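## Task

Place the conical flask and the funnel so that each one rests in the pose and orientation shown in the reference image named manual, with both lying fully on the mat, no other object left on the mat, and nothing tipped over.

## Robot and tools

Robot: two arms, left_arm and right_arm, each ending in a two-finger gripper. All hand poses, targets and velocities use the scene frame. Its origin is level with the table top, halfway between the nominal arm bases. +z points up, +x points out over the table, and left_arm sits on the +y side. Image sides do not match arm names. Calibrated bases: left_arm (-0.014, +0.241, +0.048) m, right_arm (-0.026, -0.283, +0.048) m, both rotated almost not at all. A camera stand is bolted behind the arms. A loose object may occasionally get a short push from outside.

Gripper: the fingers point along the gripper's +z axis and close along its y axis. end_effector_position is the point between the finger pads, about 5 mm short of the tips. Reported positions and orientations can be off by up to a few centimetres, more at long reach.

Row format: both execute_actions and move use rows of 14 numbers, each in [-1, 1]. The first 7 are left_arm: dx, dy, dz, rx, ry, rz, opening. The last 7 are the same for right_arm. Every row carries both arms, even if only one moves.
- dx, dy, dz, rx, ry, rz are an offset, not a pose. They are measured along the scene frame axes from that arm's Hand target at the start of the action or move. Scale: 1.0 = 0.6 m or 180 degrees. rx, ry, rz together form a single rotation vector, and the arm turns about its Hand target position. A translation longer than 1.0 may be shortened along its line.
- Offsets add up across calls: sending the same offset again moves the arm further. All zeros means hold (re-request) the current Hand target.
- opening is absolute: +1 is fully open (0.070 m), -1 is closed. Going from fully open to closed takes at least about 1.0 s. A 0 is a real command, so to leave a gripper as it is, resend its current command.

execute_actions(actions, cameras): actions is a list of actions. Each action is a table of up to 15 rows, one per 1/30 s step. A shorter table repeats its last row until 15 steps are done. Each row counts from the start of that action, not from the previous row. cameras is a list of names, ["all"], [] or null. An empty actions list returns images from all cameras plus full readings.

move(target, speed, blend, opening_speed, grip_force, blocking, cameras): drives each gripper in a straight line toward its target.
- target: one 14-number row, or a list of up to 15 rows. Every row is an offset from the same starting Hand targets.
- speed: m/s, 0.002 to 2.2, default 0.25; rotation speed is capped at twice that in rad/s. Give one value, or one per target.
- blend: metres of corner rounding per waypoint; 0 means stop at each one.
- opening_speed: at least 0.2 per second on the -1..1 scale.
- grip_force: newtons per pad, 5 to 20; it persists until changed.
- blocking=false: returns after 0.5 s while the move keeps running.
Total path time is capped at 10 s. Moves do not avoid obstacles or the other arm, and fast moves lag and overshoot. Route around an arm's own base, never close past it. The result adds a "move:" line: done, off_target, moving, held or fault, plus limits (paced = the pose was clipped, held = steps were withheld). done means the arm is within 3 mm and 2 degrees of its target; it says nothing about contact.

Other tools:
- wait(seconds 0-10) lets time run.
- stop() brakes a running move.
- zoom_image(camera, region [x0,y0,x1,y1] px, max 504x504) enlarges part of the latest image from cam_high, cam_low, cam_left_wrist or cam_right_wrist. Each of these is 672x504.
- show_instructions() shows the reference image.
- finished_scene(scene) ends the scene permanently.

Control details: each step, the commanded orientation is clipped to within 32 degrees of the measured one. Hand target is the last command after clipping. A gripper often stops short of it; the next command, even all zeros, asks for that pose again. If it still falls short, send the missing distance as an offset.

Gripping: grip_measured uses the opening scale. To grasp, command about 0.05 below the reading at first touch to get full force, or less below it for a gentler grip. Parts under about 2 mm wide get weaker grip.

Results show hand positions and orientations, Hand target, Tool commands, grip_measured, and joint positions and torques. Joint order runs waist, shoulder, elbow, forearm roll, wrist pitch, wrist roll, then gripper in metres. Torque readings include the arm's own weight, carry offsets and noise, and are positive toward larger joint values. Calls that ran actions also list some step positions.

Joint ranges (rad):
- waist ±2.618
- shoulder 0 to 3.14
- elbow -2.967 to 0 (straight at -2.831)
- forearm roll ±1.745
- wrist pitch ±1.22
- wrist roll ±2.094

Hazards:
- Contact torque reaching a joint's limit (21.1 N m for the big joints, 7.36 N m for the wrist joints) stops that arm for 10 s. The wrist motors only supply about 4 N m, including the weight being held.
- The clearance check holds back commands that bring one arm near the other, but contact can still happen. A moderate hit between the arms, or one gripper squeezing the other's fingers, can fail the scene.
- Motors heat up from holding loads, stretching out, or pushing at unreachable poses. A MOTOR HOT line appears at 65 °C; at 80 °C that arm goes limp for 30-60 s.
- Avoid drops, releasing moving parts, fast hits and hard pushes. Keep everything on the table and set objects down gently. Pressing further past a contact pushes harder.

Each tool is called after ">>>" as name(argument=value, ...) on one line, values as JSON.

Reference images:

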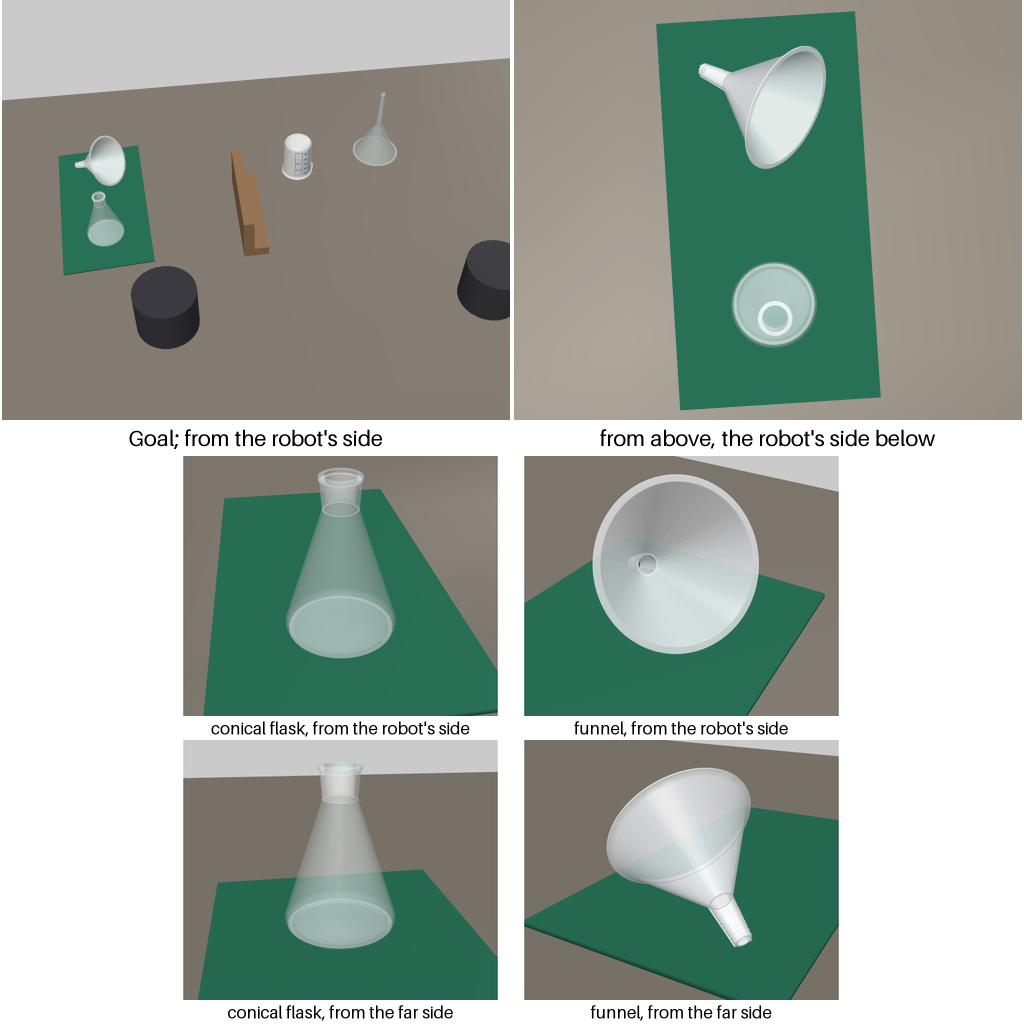

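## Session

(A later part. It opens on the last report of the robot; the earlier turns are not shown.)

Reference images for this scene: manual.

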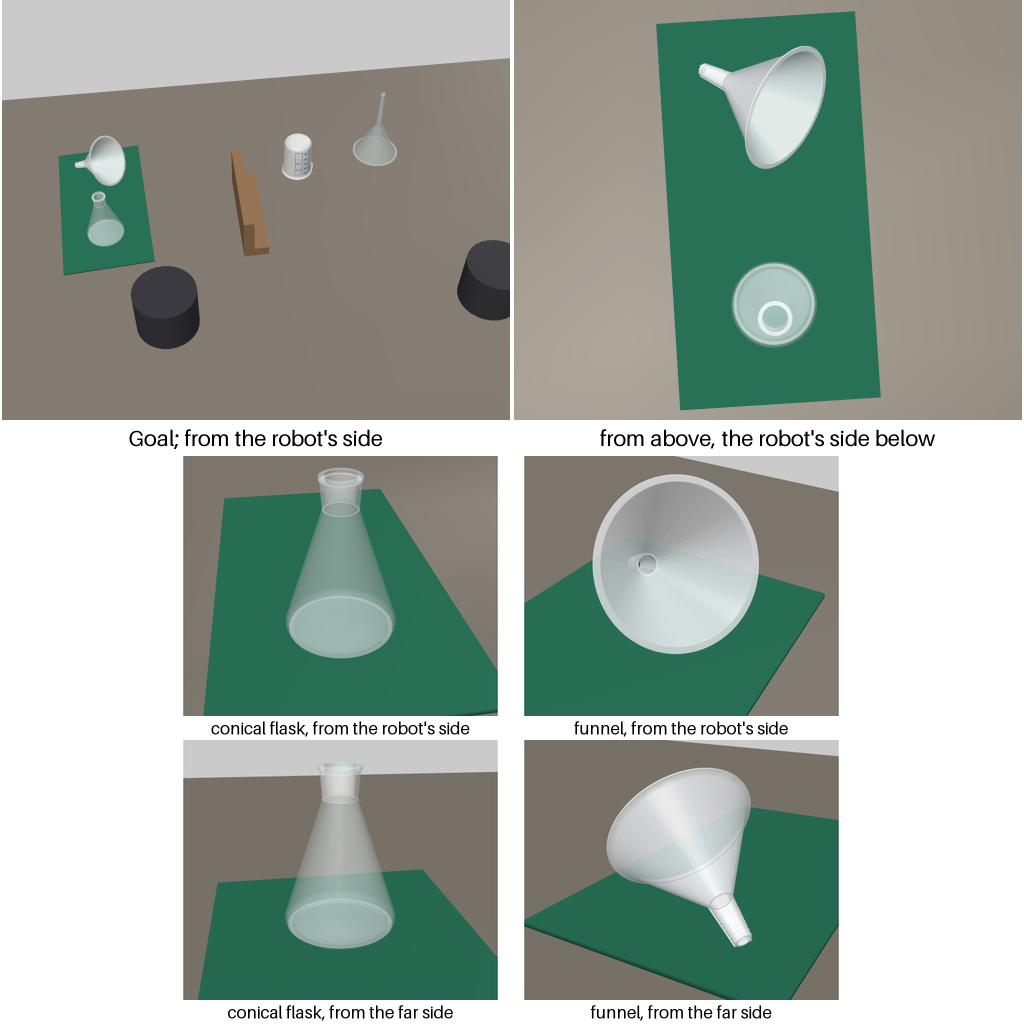

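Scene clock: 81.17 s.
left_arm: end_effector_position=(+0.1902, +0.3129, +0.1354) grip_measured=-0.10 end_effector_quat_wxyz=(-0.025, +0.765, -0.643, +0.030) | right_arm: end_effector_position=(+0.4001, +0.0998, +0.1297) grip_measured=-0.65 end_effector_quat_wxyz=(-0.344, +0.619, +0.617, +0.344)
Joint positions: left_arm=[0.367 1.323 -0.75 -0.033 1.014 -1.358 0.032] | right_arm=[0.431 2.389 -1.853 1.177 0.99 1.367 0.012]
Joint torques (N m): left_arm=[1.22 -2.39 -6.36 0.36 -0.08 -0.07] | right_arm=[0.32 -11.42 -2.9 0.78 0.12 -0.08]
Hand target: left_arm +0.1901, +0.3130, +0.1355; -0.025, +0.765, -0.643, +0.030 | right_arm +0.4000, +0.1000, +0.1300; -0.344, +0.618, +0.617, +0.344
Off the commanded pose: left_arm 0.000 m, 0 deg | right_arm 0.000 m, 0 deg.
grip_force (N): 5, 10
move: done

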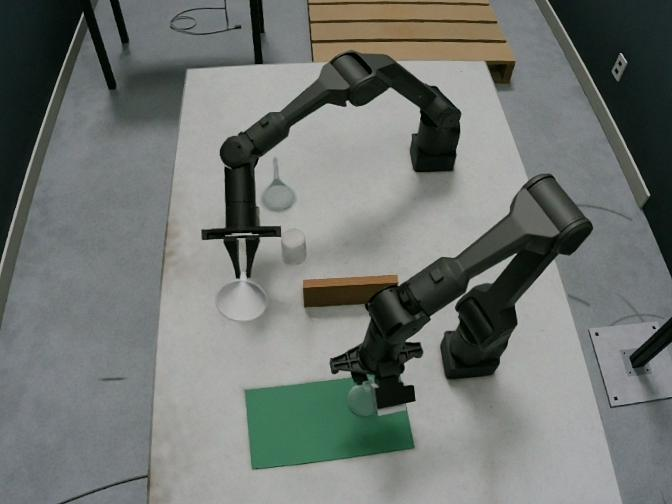

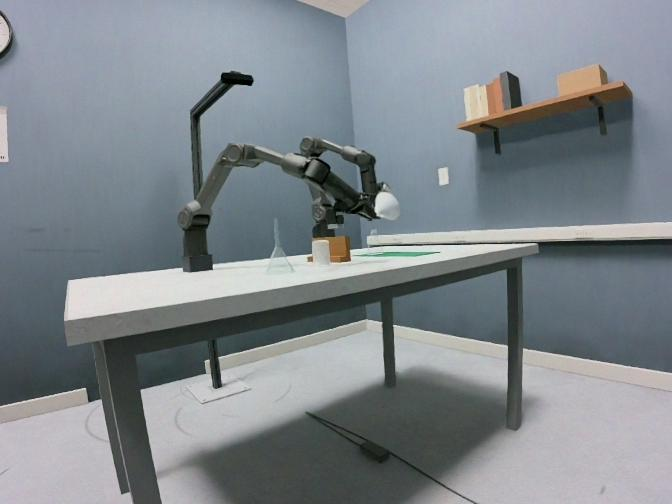

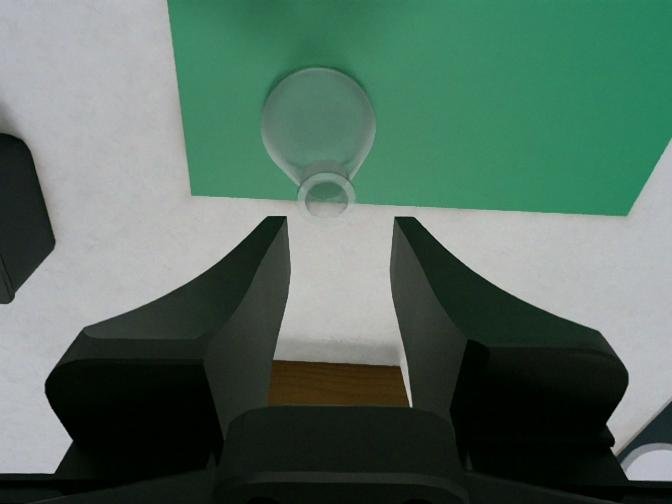

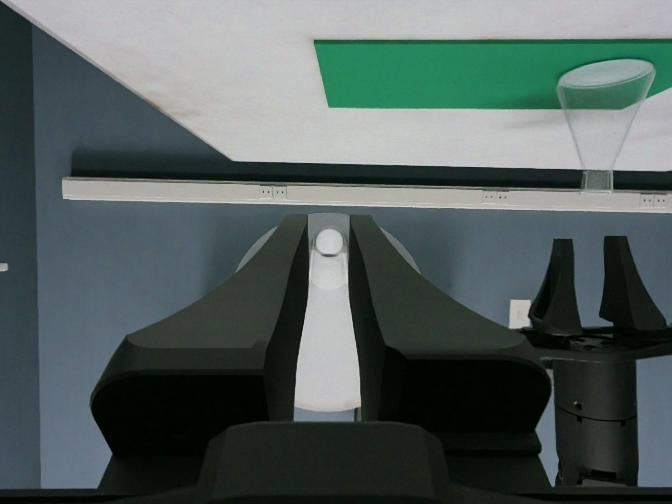

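>>> move(target=[[0.1165, -0.1383, 0.1408, 0.0196, 0.0194, -0.4993, -0.1, 0, 0, -0.1583, 0, 0, 0, -0.85], [0.1165, -0.1383, 0.1408, 0.0196, 0.0194, -0.4993, -0.1, 0, 0, -0.19, 0, 0, 0, -0.85]], speed=[0.4, 0.05], cameras=["all"])

Scene clock: 85.83 s.
left_arm: end_effector_position=(+0.2600, +0.2298, +0.2192) grip_measured=-0.10 end_effector_quat_wxyz=(+0.091, -0.087, +0.992, -0.011) | right_arm: end_effector_position=(+0.4026, +0.1017, +0.0262) grip_measured=-0.65 end_effector_quat_wxyz=(-0.344, +0.615, +0.616, +0.351)
Joint positions: left_arm=[-0.042 1.373 -1.126 0 1.228 -0.215 0.032] | right_arm=[0.431 2.599 -1.821 1.359 0.916 1.065 0.012]
Joint torques (N m): left_arm=[1.04 -3.15 -5.1 0.31 -0.12 -0.08] | right_arm=[0.37 6.52 1.41 -0.46 -1.49 -1.77]
Hand target: left_arm +0.2600, +0.2300, +0.2199; +0.000, -0.087, +0.996, +0.001 | right_arm +0.4001, +0.1000, +0.0160; -0.344, +0.618, +0.617, +0.344
Off the commanded pose: left_arm 0.001 m, 11 deg | right_arm 0.011 m, 1 deg.
joint sent to its limit (left arm) — joint 5 (wrist pitch), upper limit. The joint targets are off in orientation, not in position.
grip_force (N): 5, 10
move: off_target (left_arm, right_arm)

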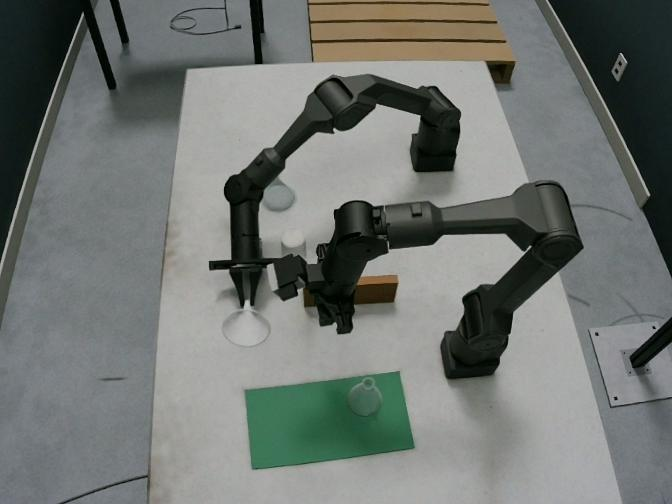

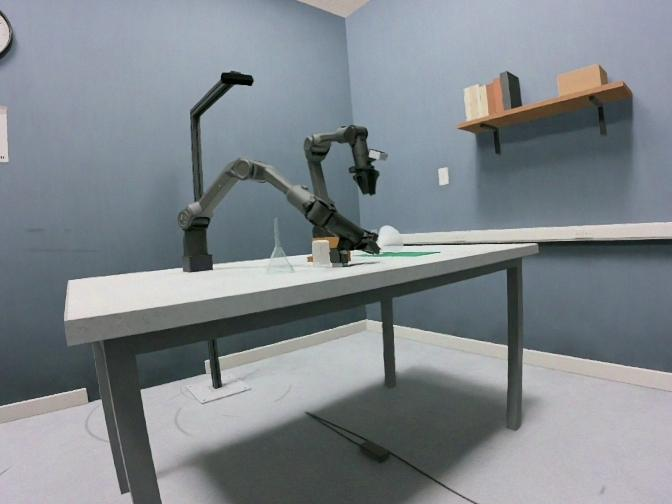

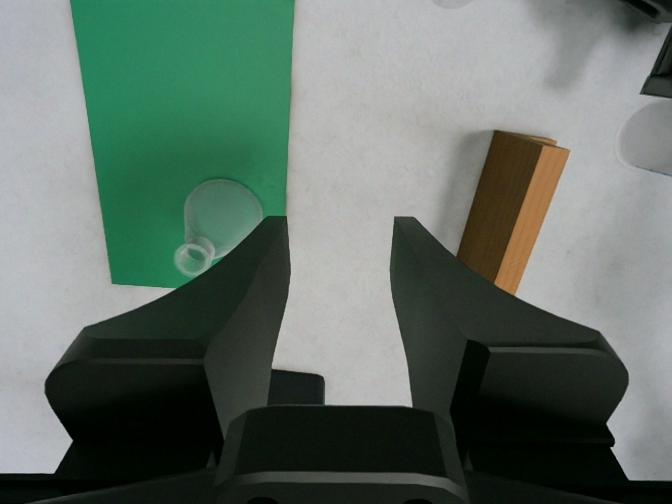

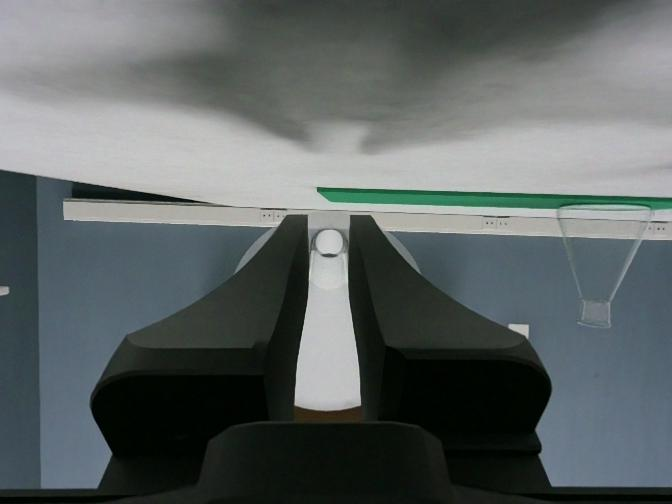

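>>> execute_actions(actions=[])

>>> zoom_image(camera="cam_low", region=[300, 190, 468, 316])

>>> zoom_image(camera="cam_high", region=[180, 210, 320, 350])

Scene clock: 87.50 s.
left_arm: end_effector_position=(+0.2600, +0.2298, +0.2192) grip_measured=-0.10 end_effector_quat_wxyz=(+0.091, -0.087, +0.992, -0.011) | right_arm: end_effector_position=(+0.4021, +0.1014, +0.0251) grip_measured=-0.65 end_effector_quat_wxyz=(-0.342, +0.615, +0.618, +0.351)
Joint positions: left_arm=[-0.042 1.373 -1.126 0 1.228 -0.215 0.032] | right_arm=[0.432 2.598 -1.818 1.357 0.912 1.06 0.012]
Joint torques (N m): left_arm=[1.24 -3.2 -5.15 0.24 -0.05 -0.08] | right_arm=[-6.79 7.25 3.21 -2.2 -1.59 -1.45]
Motor temperatures (°C): left_arm=[30 27 29 33 32 30] | right_arm=[24 32 28 29 32 29]
Hand target: left_arm +0.2600, +0.2300, +0.2199; +0.000, -0.087, +0.996, +0.001 | right_arm +0.4001, +0.1000, +0.0160; -0.344, +0.618, +0.617, +0.344
Tool commands: left_gripper/opening=-0.1 right_gripper/opening=-0.85
Off the commanded pose: left_arm 0.001 m, 11 deg | right_arm 0.009 m, 1 deg.
grip_force (N): 5, 10

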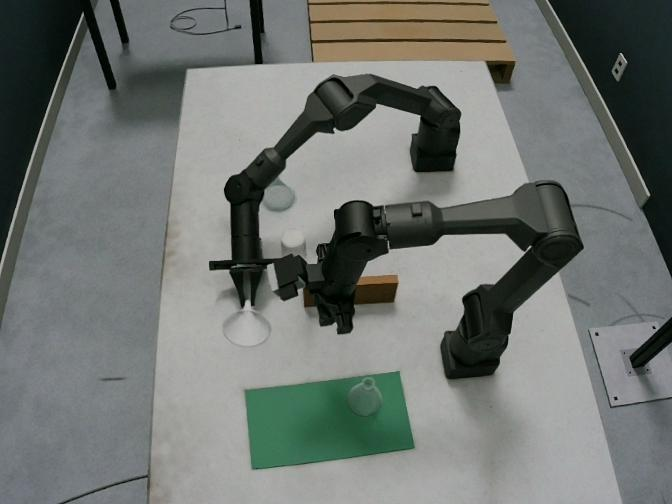

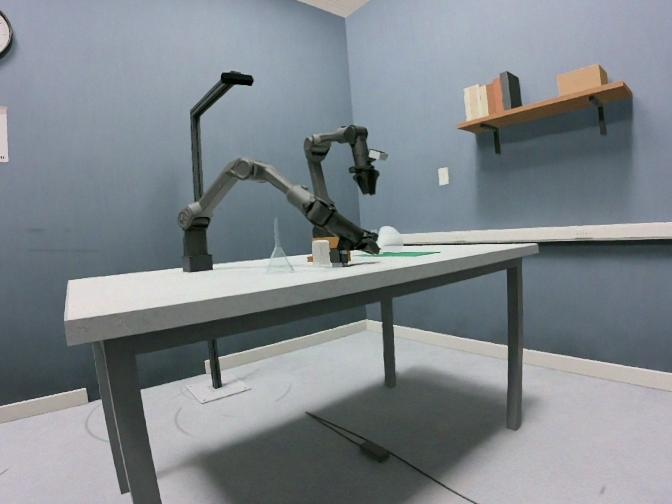

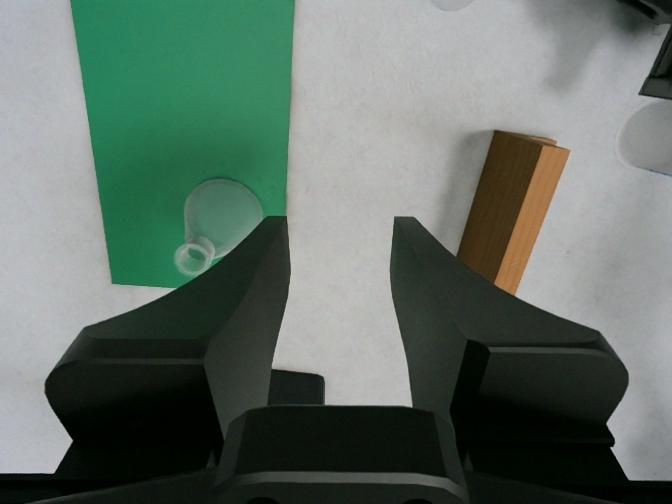

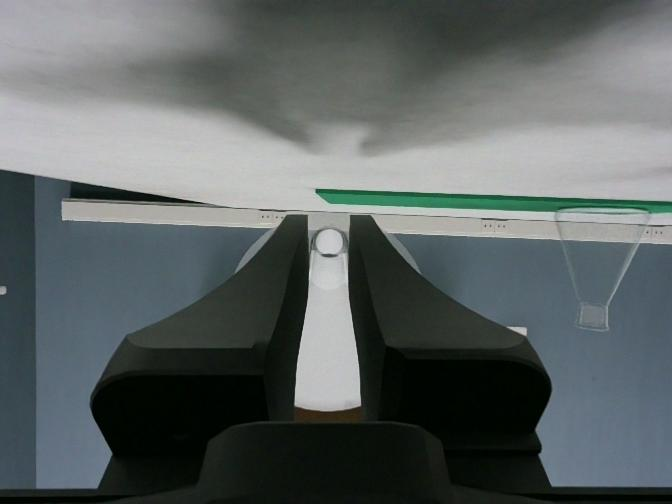

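Scaled by 3.000 from the camera's 672x504 image, which has a finer 960x720 frame.

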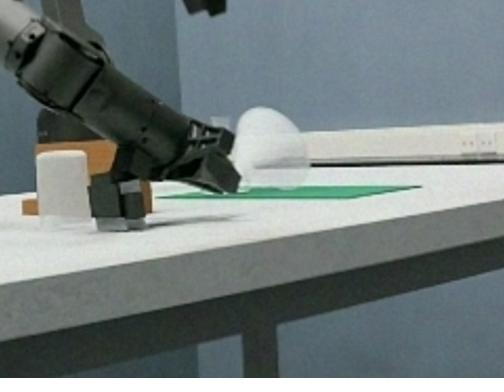

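Scaled by 3.600 from the camera's 672x504 image, which has a finer 960x720 frame.

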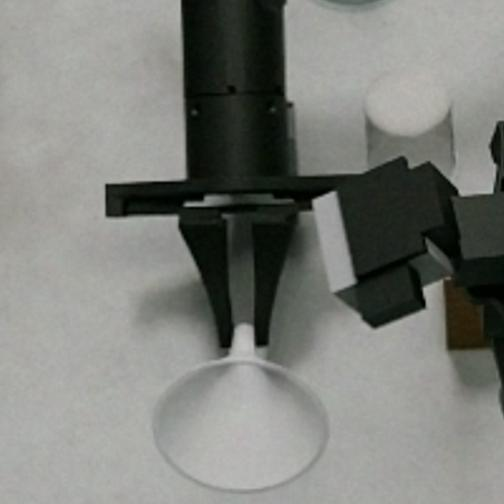

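>>> zoom_image(camera="cam_low", region=[340, 214, 424, 277])

>>> zoom_image(camera="cam_right_wrist", region=[200, 190, 460, 440])

>>> zoom_image(camera="cam_high", region=[200, 250, 300, 350])

Scaled by 6.000 from the camera's 672x504 image, which has a finer 960x720 frame.

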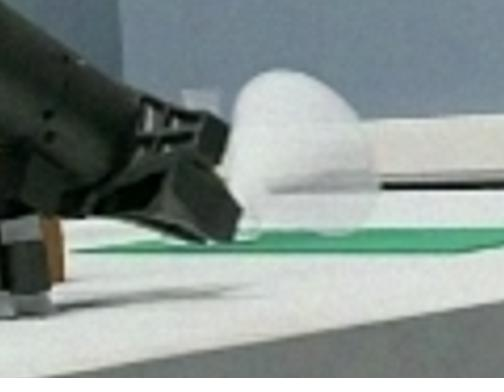

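Scaled by 1.938 from the camera's 672x504 image, which has a finer 960x720 frame.

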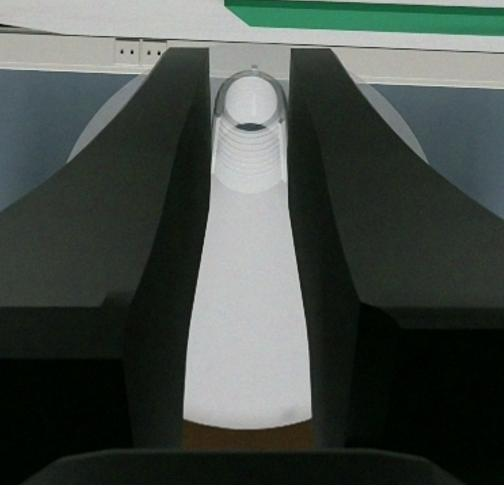

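Scaled by 5.040 from the camera's 672x504 image, which has a finer 960x720 frame.

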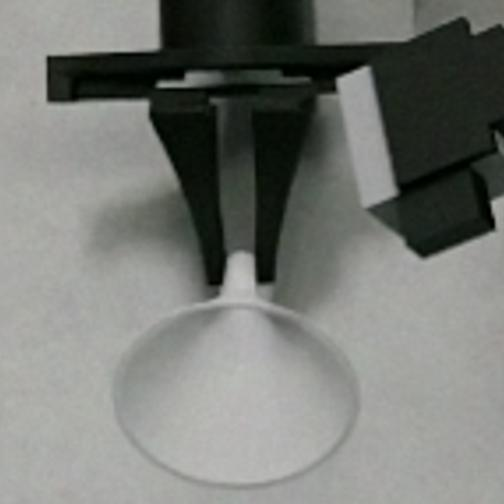

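>>> move(target=[0, 0, 0, 0, 0, 0, -0.1, 0.0033, 0.0023, 0.0483, -0.0456, 0, 0, -0.85], speed=0.12, cameras=["cam_low", "cam_right_wrist"])

>>> zoom_image(camera="cam_low", region=[340, 204, 424, 267])

Scene clock: 94.40 s.
left_arm: end_effector_position=(+0.2600, +0.2298, +0.2192) grip_measured=-0.10 end_effector_quat_wxyz=(+0.091, -0.087, +0.992, -0.011) | right_arm: end_effector_position=(+0.4020, +0.1014, +0.0444) grip_measured=-0.65 end_effector_quat_wxyz=(-0.298, +0.642, +0.641, +0.298)
Joint positions: left_arm=[-0.042 1.373 -1.126 0 1.228 -0.215 0.032] | right_arm=[0.468 2.534 -1.892 1.079 0.887 1.368 0.012]
Joint torques (N m): left_arm=[1.22 -3.19 -5.14 0.02 0.03 -0.08] | right_arm=[-0.29 -11.89 -2.26 0.84 0.11 -0.13]
Hand target: left_arm +0.2600, +0.2300, +0.2199; +0.000, -0.087, +0.996, +0.001 | right_arm +0.4020, +0.1014, +0.0449; -0.299, +0.641, +0.640, +0.299
Off the commanded pose: left_arm 0.001 m, 11 deg | right_arm 0.001 m, 0 deg.
joint sent to its limit (left arm) — joint 5 (wrist pitch), upper limit. The joint targets are off in orientation, not in position.
grip_force (N): 5, 10
move: off_target (left_arm)
Images, in order (width x height): cam_low 672x504, cam_right_wrist 672x504.

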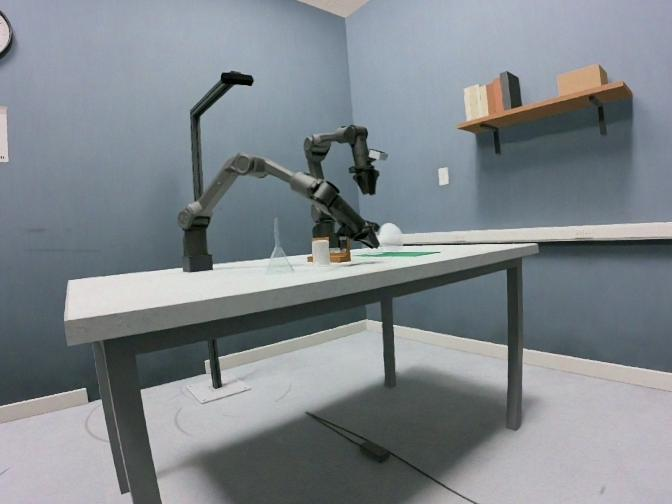

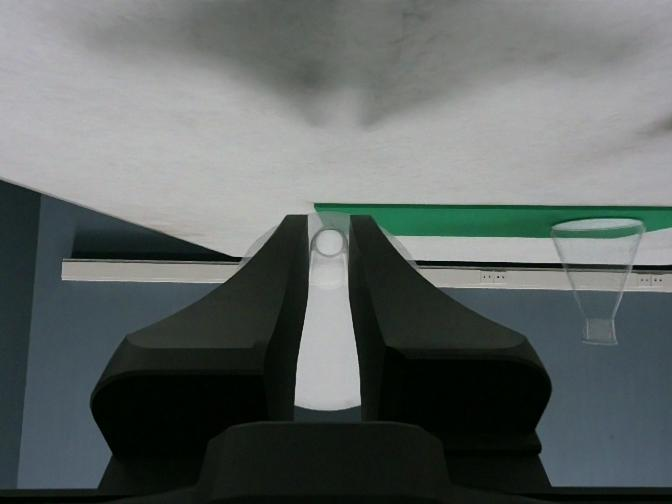

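Scaled by 6.000 from the camera's 672x504 image, which has a finer 960x720 frame.

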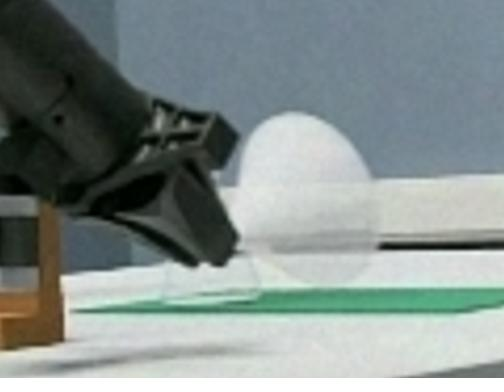

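>>> move(target=[0, 0, 0, 0, 0, 0, -0.1, 0, 0, -0.0348, 0, 0, 0, -0.85], speed=0.1, grip_force=[5, 6], cameras=[])

>>> move(target=[0, 0, 0, 0, 0, 0, -0.1, 0, 0, -0.0117, 0, 0, 0, -0.85], speed=0.03, cameras=["cam_low", "cam_right_wrist", "cam_high"])

>>> zoom_image(camera="cam_low", region=[340, 214, 424, 277])

Scene clock: 95.50 s.
left_arm: end_effector_position=(+0.2600, +0.2298, +0.2192) grip_measured=-0.10 end_effector_quat_wxyz=(+0.091, -0.087, +0.992, -0.011) | right_arm: end_effector_position=(+0.4017, +0.1015, +0.0235) grip_measured=-0.65 end_effector_quat_wxyz=(-0.299, +0.641, +0.641, +0.298)
Joint positions: left_arm=[-0.042 1.373 -1.126 0 1.228 -0.215 0.032] | right_arm=[0.468 2.576 -1.889 1.113 0.867 1.315 0.012]
Joint torques (N m): left_arm=[1.23 -3.2 -5.16 0.02 0.03 -0.08] | right_arm=[-0.69 -12.26 -2.52 0.68 0.02 0.05]
Hand target: left_arm +0.2600, +0.2300, +0.2199; +0.000, -0.087, +0.996, +0.001 | right_arm +0.4020, +0.1014, +0.0241; -0.299, +0.641, +0.640, +0.299
Off the commanded pose: left_arm 0.001 m, 11 deg | right_arm 0.001 m, 0 deg.
joint sent to its limit (left arm) — joint 5 (wrist pitch), upper limit. The joint targets are off in orientation, not in position.
grip_force (N): 5, 6
move: off_target (left_arm)
No camera images: "cameras" was empty.

Scene clock: 96.20 s.
left_arm: end_effector_position=(+0.2600, +0.2298, +0.2192) grip_measured=-0.10 end_effector_quat_wxyz=(+0.091, -0.087, +0.992, -0.011) | right_arm: end_effector_position=(+0.4017, +0.1014, +0.0168) grip_measured=-0.65 end_effector_quat_wxyz=(-0.299, +0.641, +0.641, +0.298)
Joint positions: left_arm=[-0.042 1.373 -1.126 0 1.228 -0.215 0.032] | right_arm=[0.468 2.59 -1.89 1.123 0.861 1.3 0.012]
Joint torques (N m): left_arm=[1.22 -3.18 -5.16 0.02 0.02 -0.08] | right_arm=[-0.6 -11.43 -2.62 0.74 -0.03 -0.08]
Hand target: left_arm +0.2600, +0.2300, +0.2199; +0.000, -0.087, +0.996, +0.001 | right_arm +0.4020, +0.1014, +0.0170; -0.299, +0.641, +0.640, +0.299
Off the commanded pose: left_arm 0.001 m, 11 deg | right_arm 0.000 m, 0 deg.
joint sent to its limit (left arm) — joint 5 (wrist pitch), upper limit. The joint targets are off in orientation, not in position.
grip_force (N): 5, 6
move: off_target (left_arm)
Images, in order (width x height): cam_high 672x504, cam_low 672x504, cam_right_wrist 672x504.

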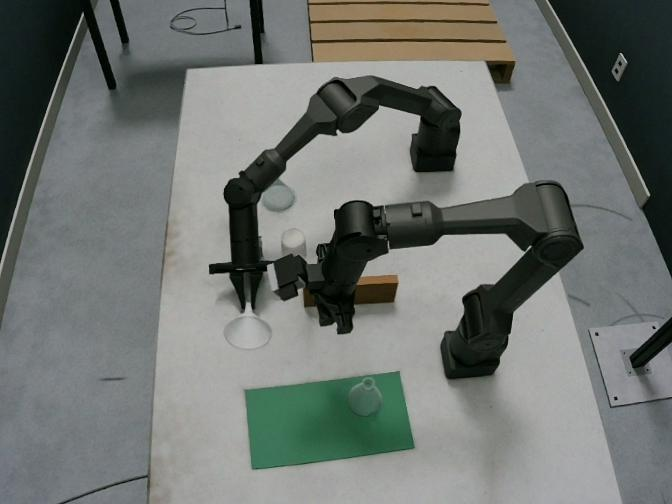

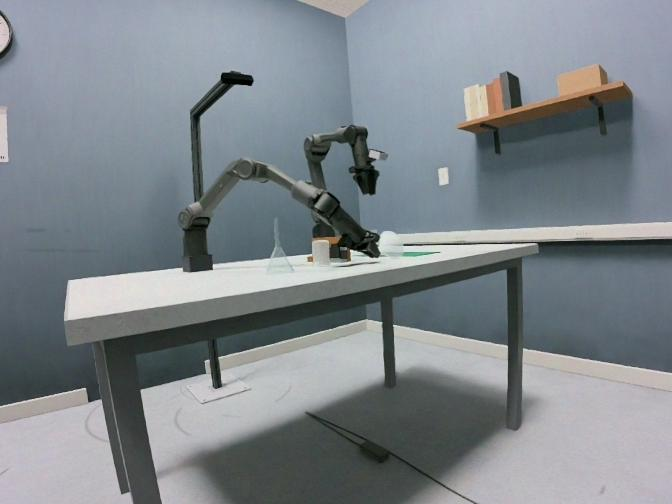

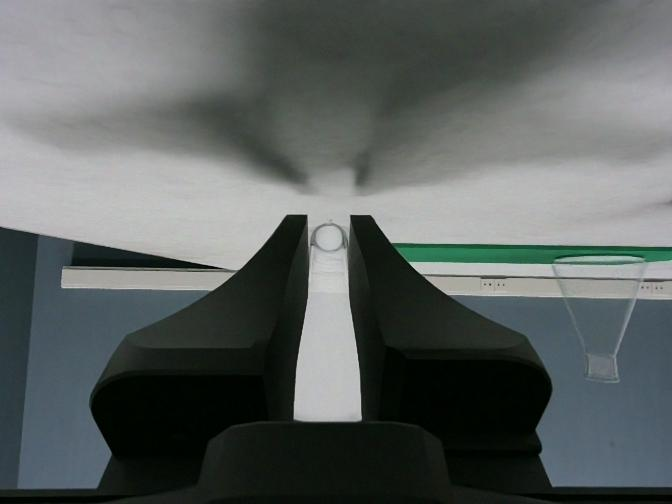

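Scaled by 6.000 from the camera's 672x504 image, which has a finer 960x720 frame.

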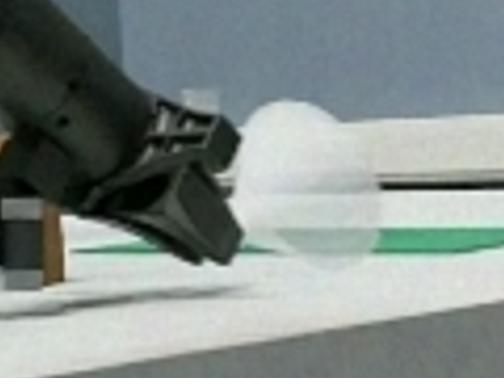

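>>> move(target=[0, 0, 0, 0, 0, 0, -0.1, 0, 0, -0.0117, 0, 0, 0, -0.85], speed=0.03, cameras=["cam_low", "cam_right_wrist"])

>>> zoom_image(camera="cam_low", region=[340, 214, 424, 277])

>>> zoom_image(camera="cam_right_wrist", region=[200, 190, 460, 440])

Scene clock: 97.10 s.
left_arm: end_effector_position=(+0.2600, +0.2298, +0.2192) grip_measured=-0.10 end_effector_quat_wxyz=(+0.091, -0.087, +0.992, -0.011) | right_arm: end_effector_position=(+0.4017, +0.1015, +0.0097) grip_measured=-0.65 end_effector_quat_wxyz=(-0.299, +0.641, +0.641, +0.298)
Joint positions: left_arm=[-0.042 1.373 -1.126 0 1.228 -0.215 0.032] | right_arm=[0.468 2.606 -1.892 1.134 0.855 1.283 0.012]
Joint torques (N m): left_arm=[1.22 -3.19 -5.17 0.02 0.03 -0.08] | right_arm=[-0.5 -11.55 -2.6 0.74 -0.03 -0.07]
Hand target: left_arm +0.2600, +0.2300, +0.2199; +0.000, -0.087, +0.996, +0.001 | right_arm +0.4020, +0.1014, +0.0100; -0.299, +0.641, +0.640, +0.299
Off the commanded pose: left_arm 0.001 m, 11 deg | right_arm 0.000 m, 0 deg.
joint sent to its limit (left arm) — joint 5 (wrist pitch), upper limit. The joint targets are off in orientation, not in position.
grip_force (N): 5, 6
move: off_target (left_arm)
Images, in order (width x height): cam_low 672x504, cam_right_wrist 672x504.

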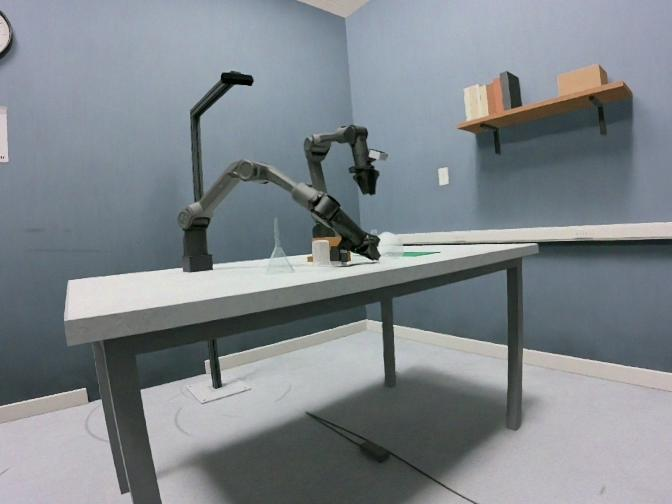

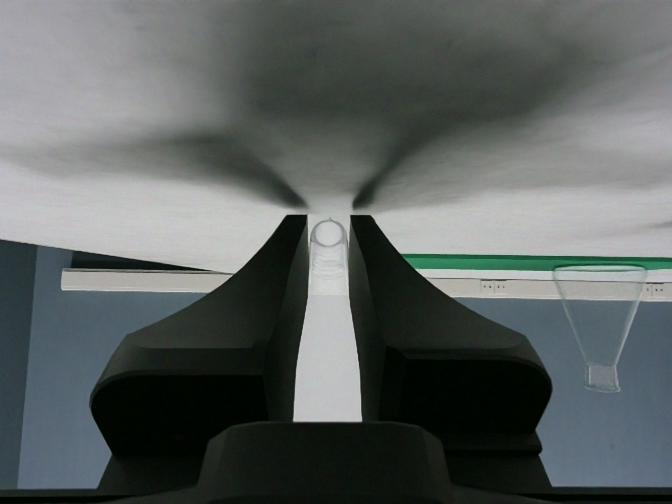

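Scaled by 6.000 from the camera's 672x504 image, which has a finer 960x720 frame.

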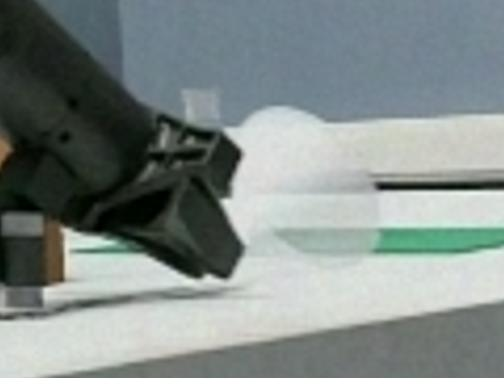

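Scaled by 1.938 from the camera's 672x504 image, which has a finer 960x720 frame.

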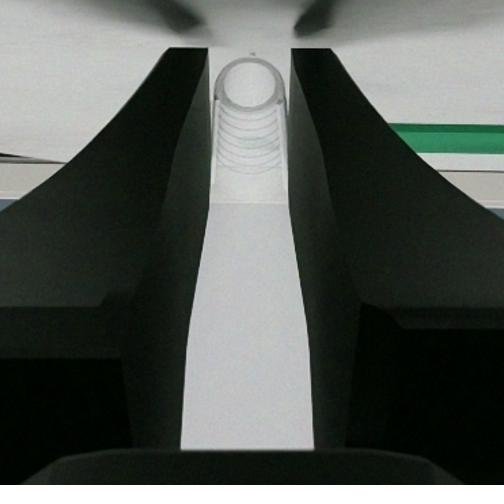

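>>> move(target=[0, 0, 0, 0, 0, 0, -0.1, 0, 0, 0, 0, 0, 0, -0.25], speed=0.03, opening_speed=0.8, cameras=["cam_low", "cam_right_wrist", "cam_high"])

>>> zoom_image(camera="cam_low", region=[340, 214, 424, 277])

>>> zoom_image(camera="cam_right_wrist", region=[200, 190, 460, 440])

Scene clock: 99.20 s.
left_arm: end_effector_position=(+0.2600, +0.2298, +0.2192) grip_measured=-0.10 end_effector_quat_wxyz=(+0.091, -0.087, +0.992, -0.011) | right_arm: end_effector_position=(+0.4017, +0.1015, +0.0097) grip_measured=-0.25 end_effector_quat_wxyz=(-0.299, +0.641, +0.641, +0.298)
Joint positions: left_arm=[-0.042 1.373 -1.126 0 1.228 -0.215 0.032] | right_arm=[0.468 2.606 -1.892 1.134 0.855 1.283 0.026]
Joint torques (N m): left_arm=[1.2 -3.2 -5.14 0.02 0.03 -0.08] | right_arm=[-0.26 -12.32 -2.65 0.61 0.12 0.08]
Hand target: left_arm +0.2600, +0.2300, +0.2199; +0.000, -0.087, +0.996, +0.001 | right_arm +0.4020, +0.1014, +0.0100; -0.299, +0.641, +0.640, +0.299
Off the commanded pose: left_arm 0.001 m, 11 deg | right_arm 0.000 m, 0 deg.
joint sent to its limit (left arm) — joint 5 (wrist pitch), upper limit. The joint targets are off in orientation, not in position.
grip_force (N): 5, 6
move: off_target (left_arm)
Images, in order (width x height): cam_high 672x504, cam_low 672x504, cam_right_wrist 672x504.

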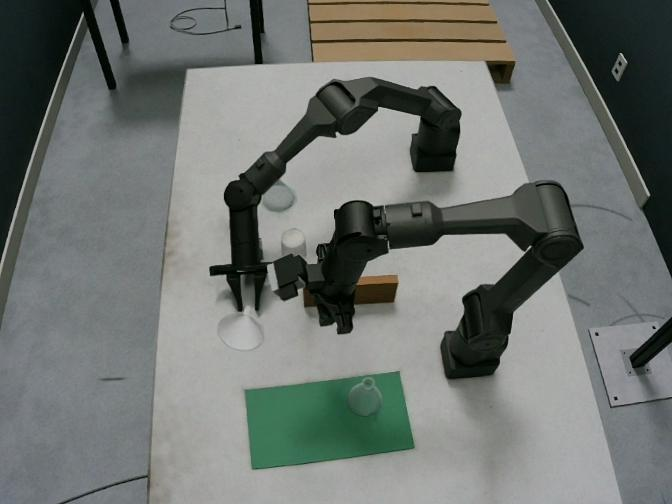

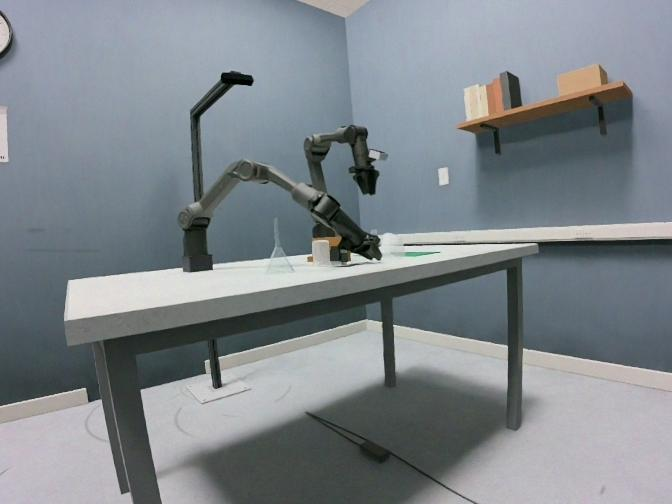

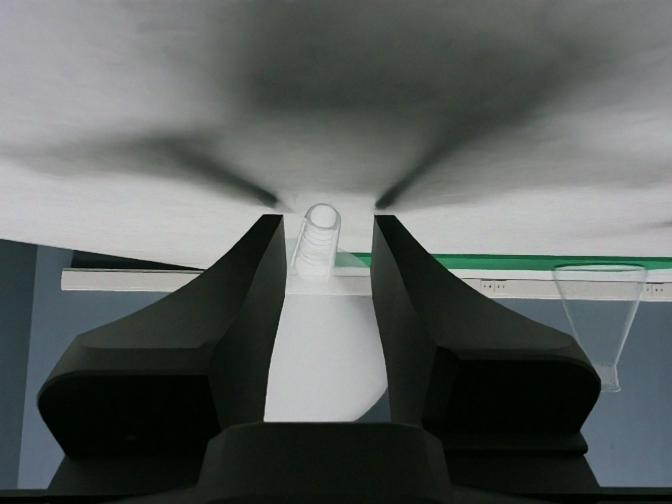

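Scaled by 6.000 from the camera's 672x504 image, which has a finer 960x720 frame.

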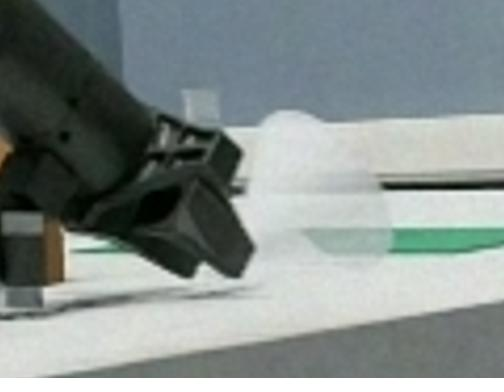

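Scaled by 1.938 from the camera's 672x504 image, which has a finer 960x720 frame.

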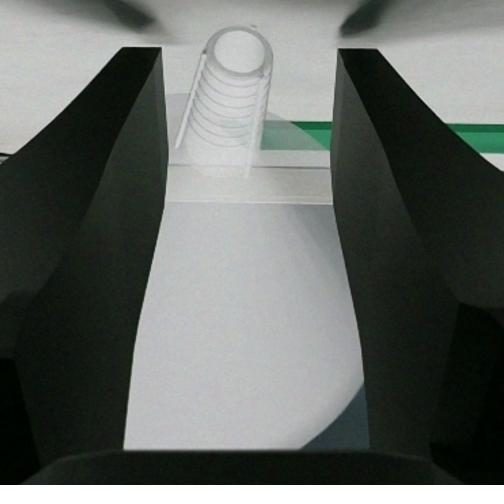

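>>> move(target=[[0, 0, 0, 0, 0, 0, -0.1, 0, -0.0702, 0.059, 0, 0, 0, -0.25], [0, 0, 0, 0, 0, 0, -0.1, -0.02, -0.22, 0.38, 0, 0, 0, -0.25]], speed=[0.13, 0.4], blend=[0.01, 0], cameras=["cam_low", "cam_right_wrist", "cam_high", "cam_left_wrist"])

>>> zoom_image(camera="cam_high", region=[190, 250, 310, 370])

>>> zoom_image(camera="cam_right_wrist", region=[180, 120, 480, 420])

Scene clock: 110.73 s.
left_arm: end_effector_position=(+0.2600, +0.2298, +0.2192) grip_measured=-0.10 end_effector_quat_wxyz=(+0.091, -0.087, +0.992, -0.011) | right_arm: end_effector_position=(+0.3900, -0.0308, +0.2374) grip_measured=-0.25 end_effector_quat_wxyz=(-0.280, +0.650, +0.629, +0.321)
Joint positions: left_arm=[-0.042 1.373 -1.126 0 1.228 -0.215 0.032] | right_arm=[0.204 2.029 -1.741 0.905 1.223 1.544 0.026]
Joint torques (N m): left_arm=[1.13 -3.19 -5.14 0.02 0.02 -0.08] | right_arm=[0.33 -8.72 -2.59 0.9 -0.1 -0.12]
Hand target: left_arm +0.2600, +0.2300, +0.2199; +0.000, -0.087, +0.996, +0.001 | right_arm +0.3900, -0.0306, +0.2380; -0.299, +0.641, +0.640, +0.299
Off the commanded pose: left_arm 0.001 m, 11 deg | right_arm 0.001 m, 4 deg.
joint sent to its limit (left arm) — joint 5 (wrist pitch), upper limit. The joint targets are off in orientation, not in position.
joint sent to its limit (right arm) — joint 5 (wrist pitch), upper limit. The joint targets are off in orientation, not in position.
grip_force (N): 5, 6
move: off_target (left_arm, right_arm)

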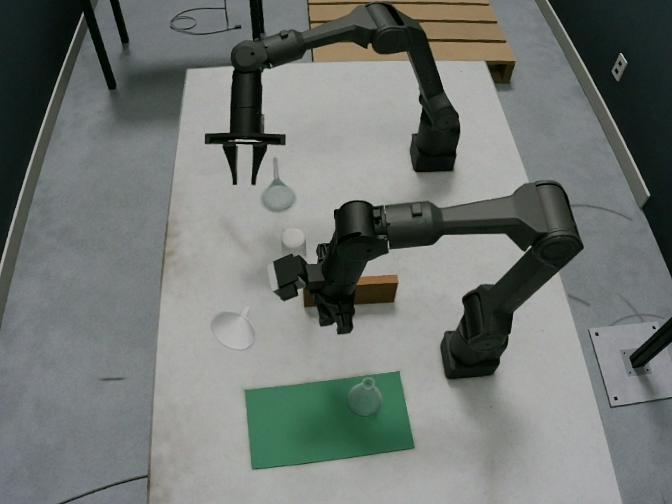

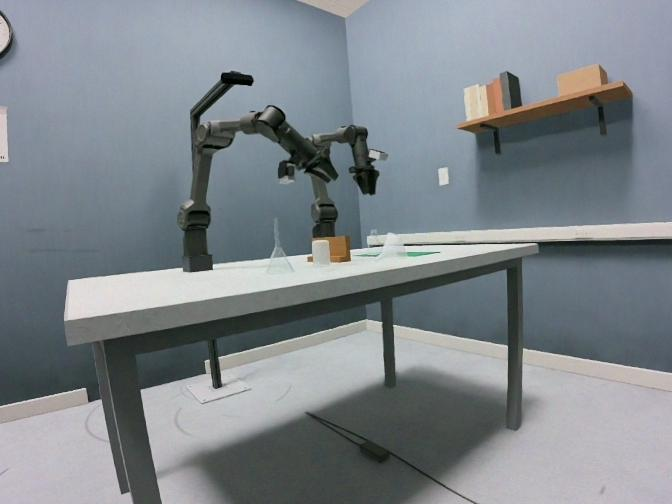

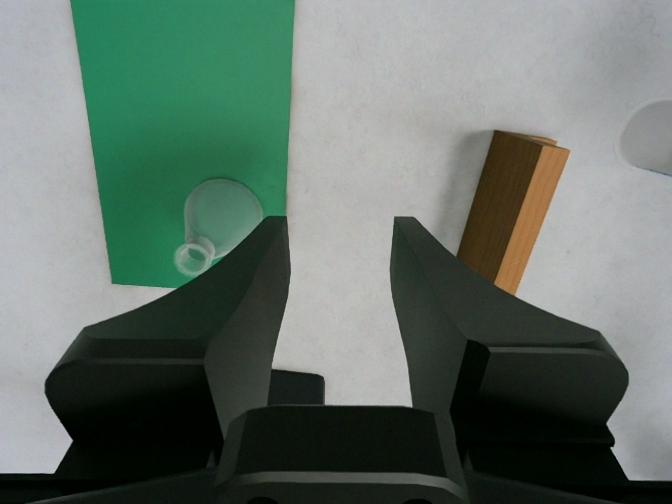

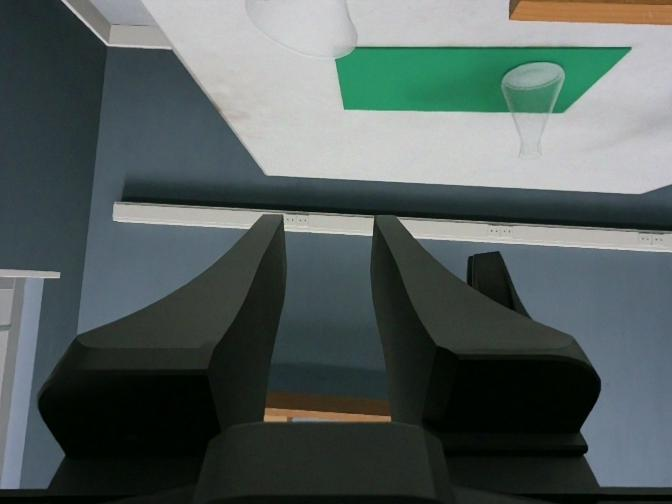

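Scaled by 4.200 from the camera's 672x504 image, which has a finer 960x720 frame.

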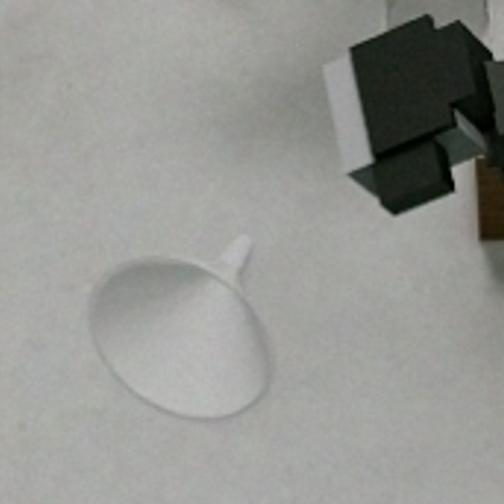

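Scaled by 1.680 from the camera's 672x504 image, which has a finer 960x720 frame.

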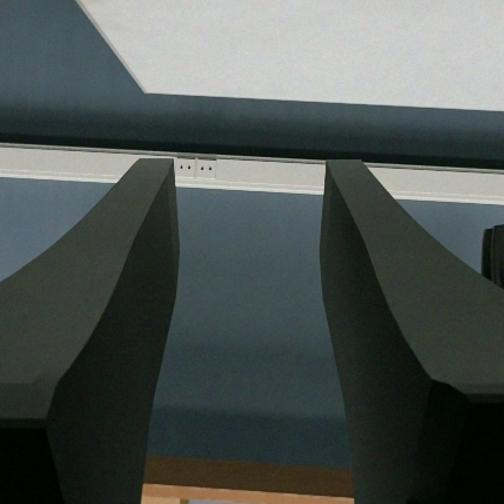

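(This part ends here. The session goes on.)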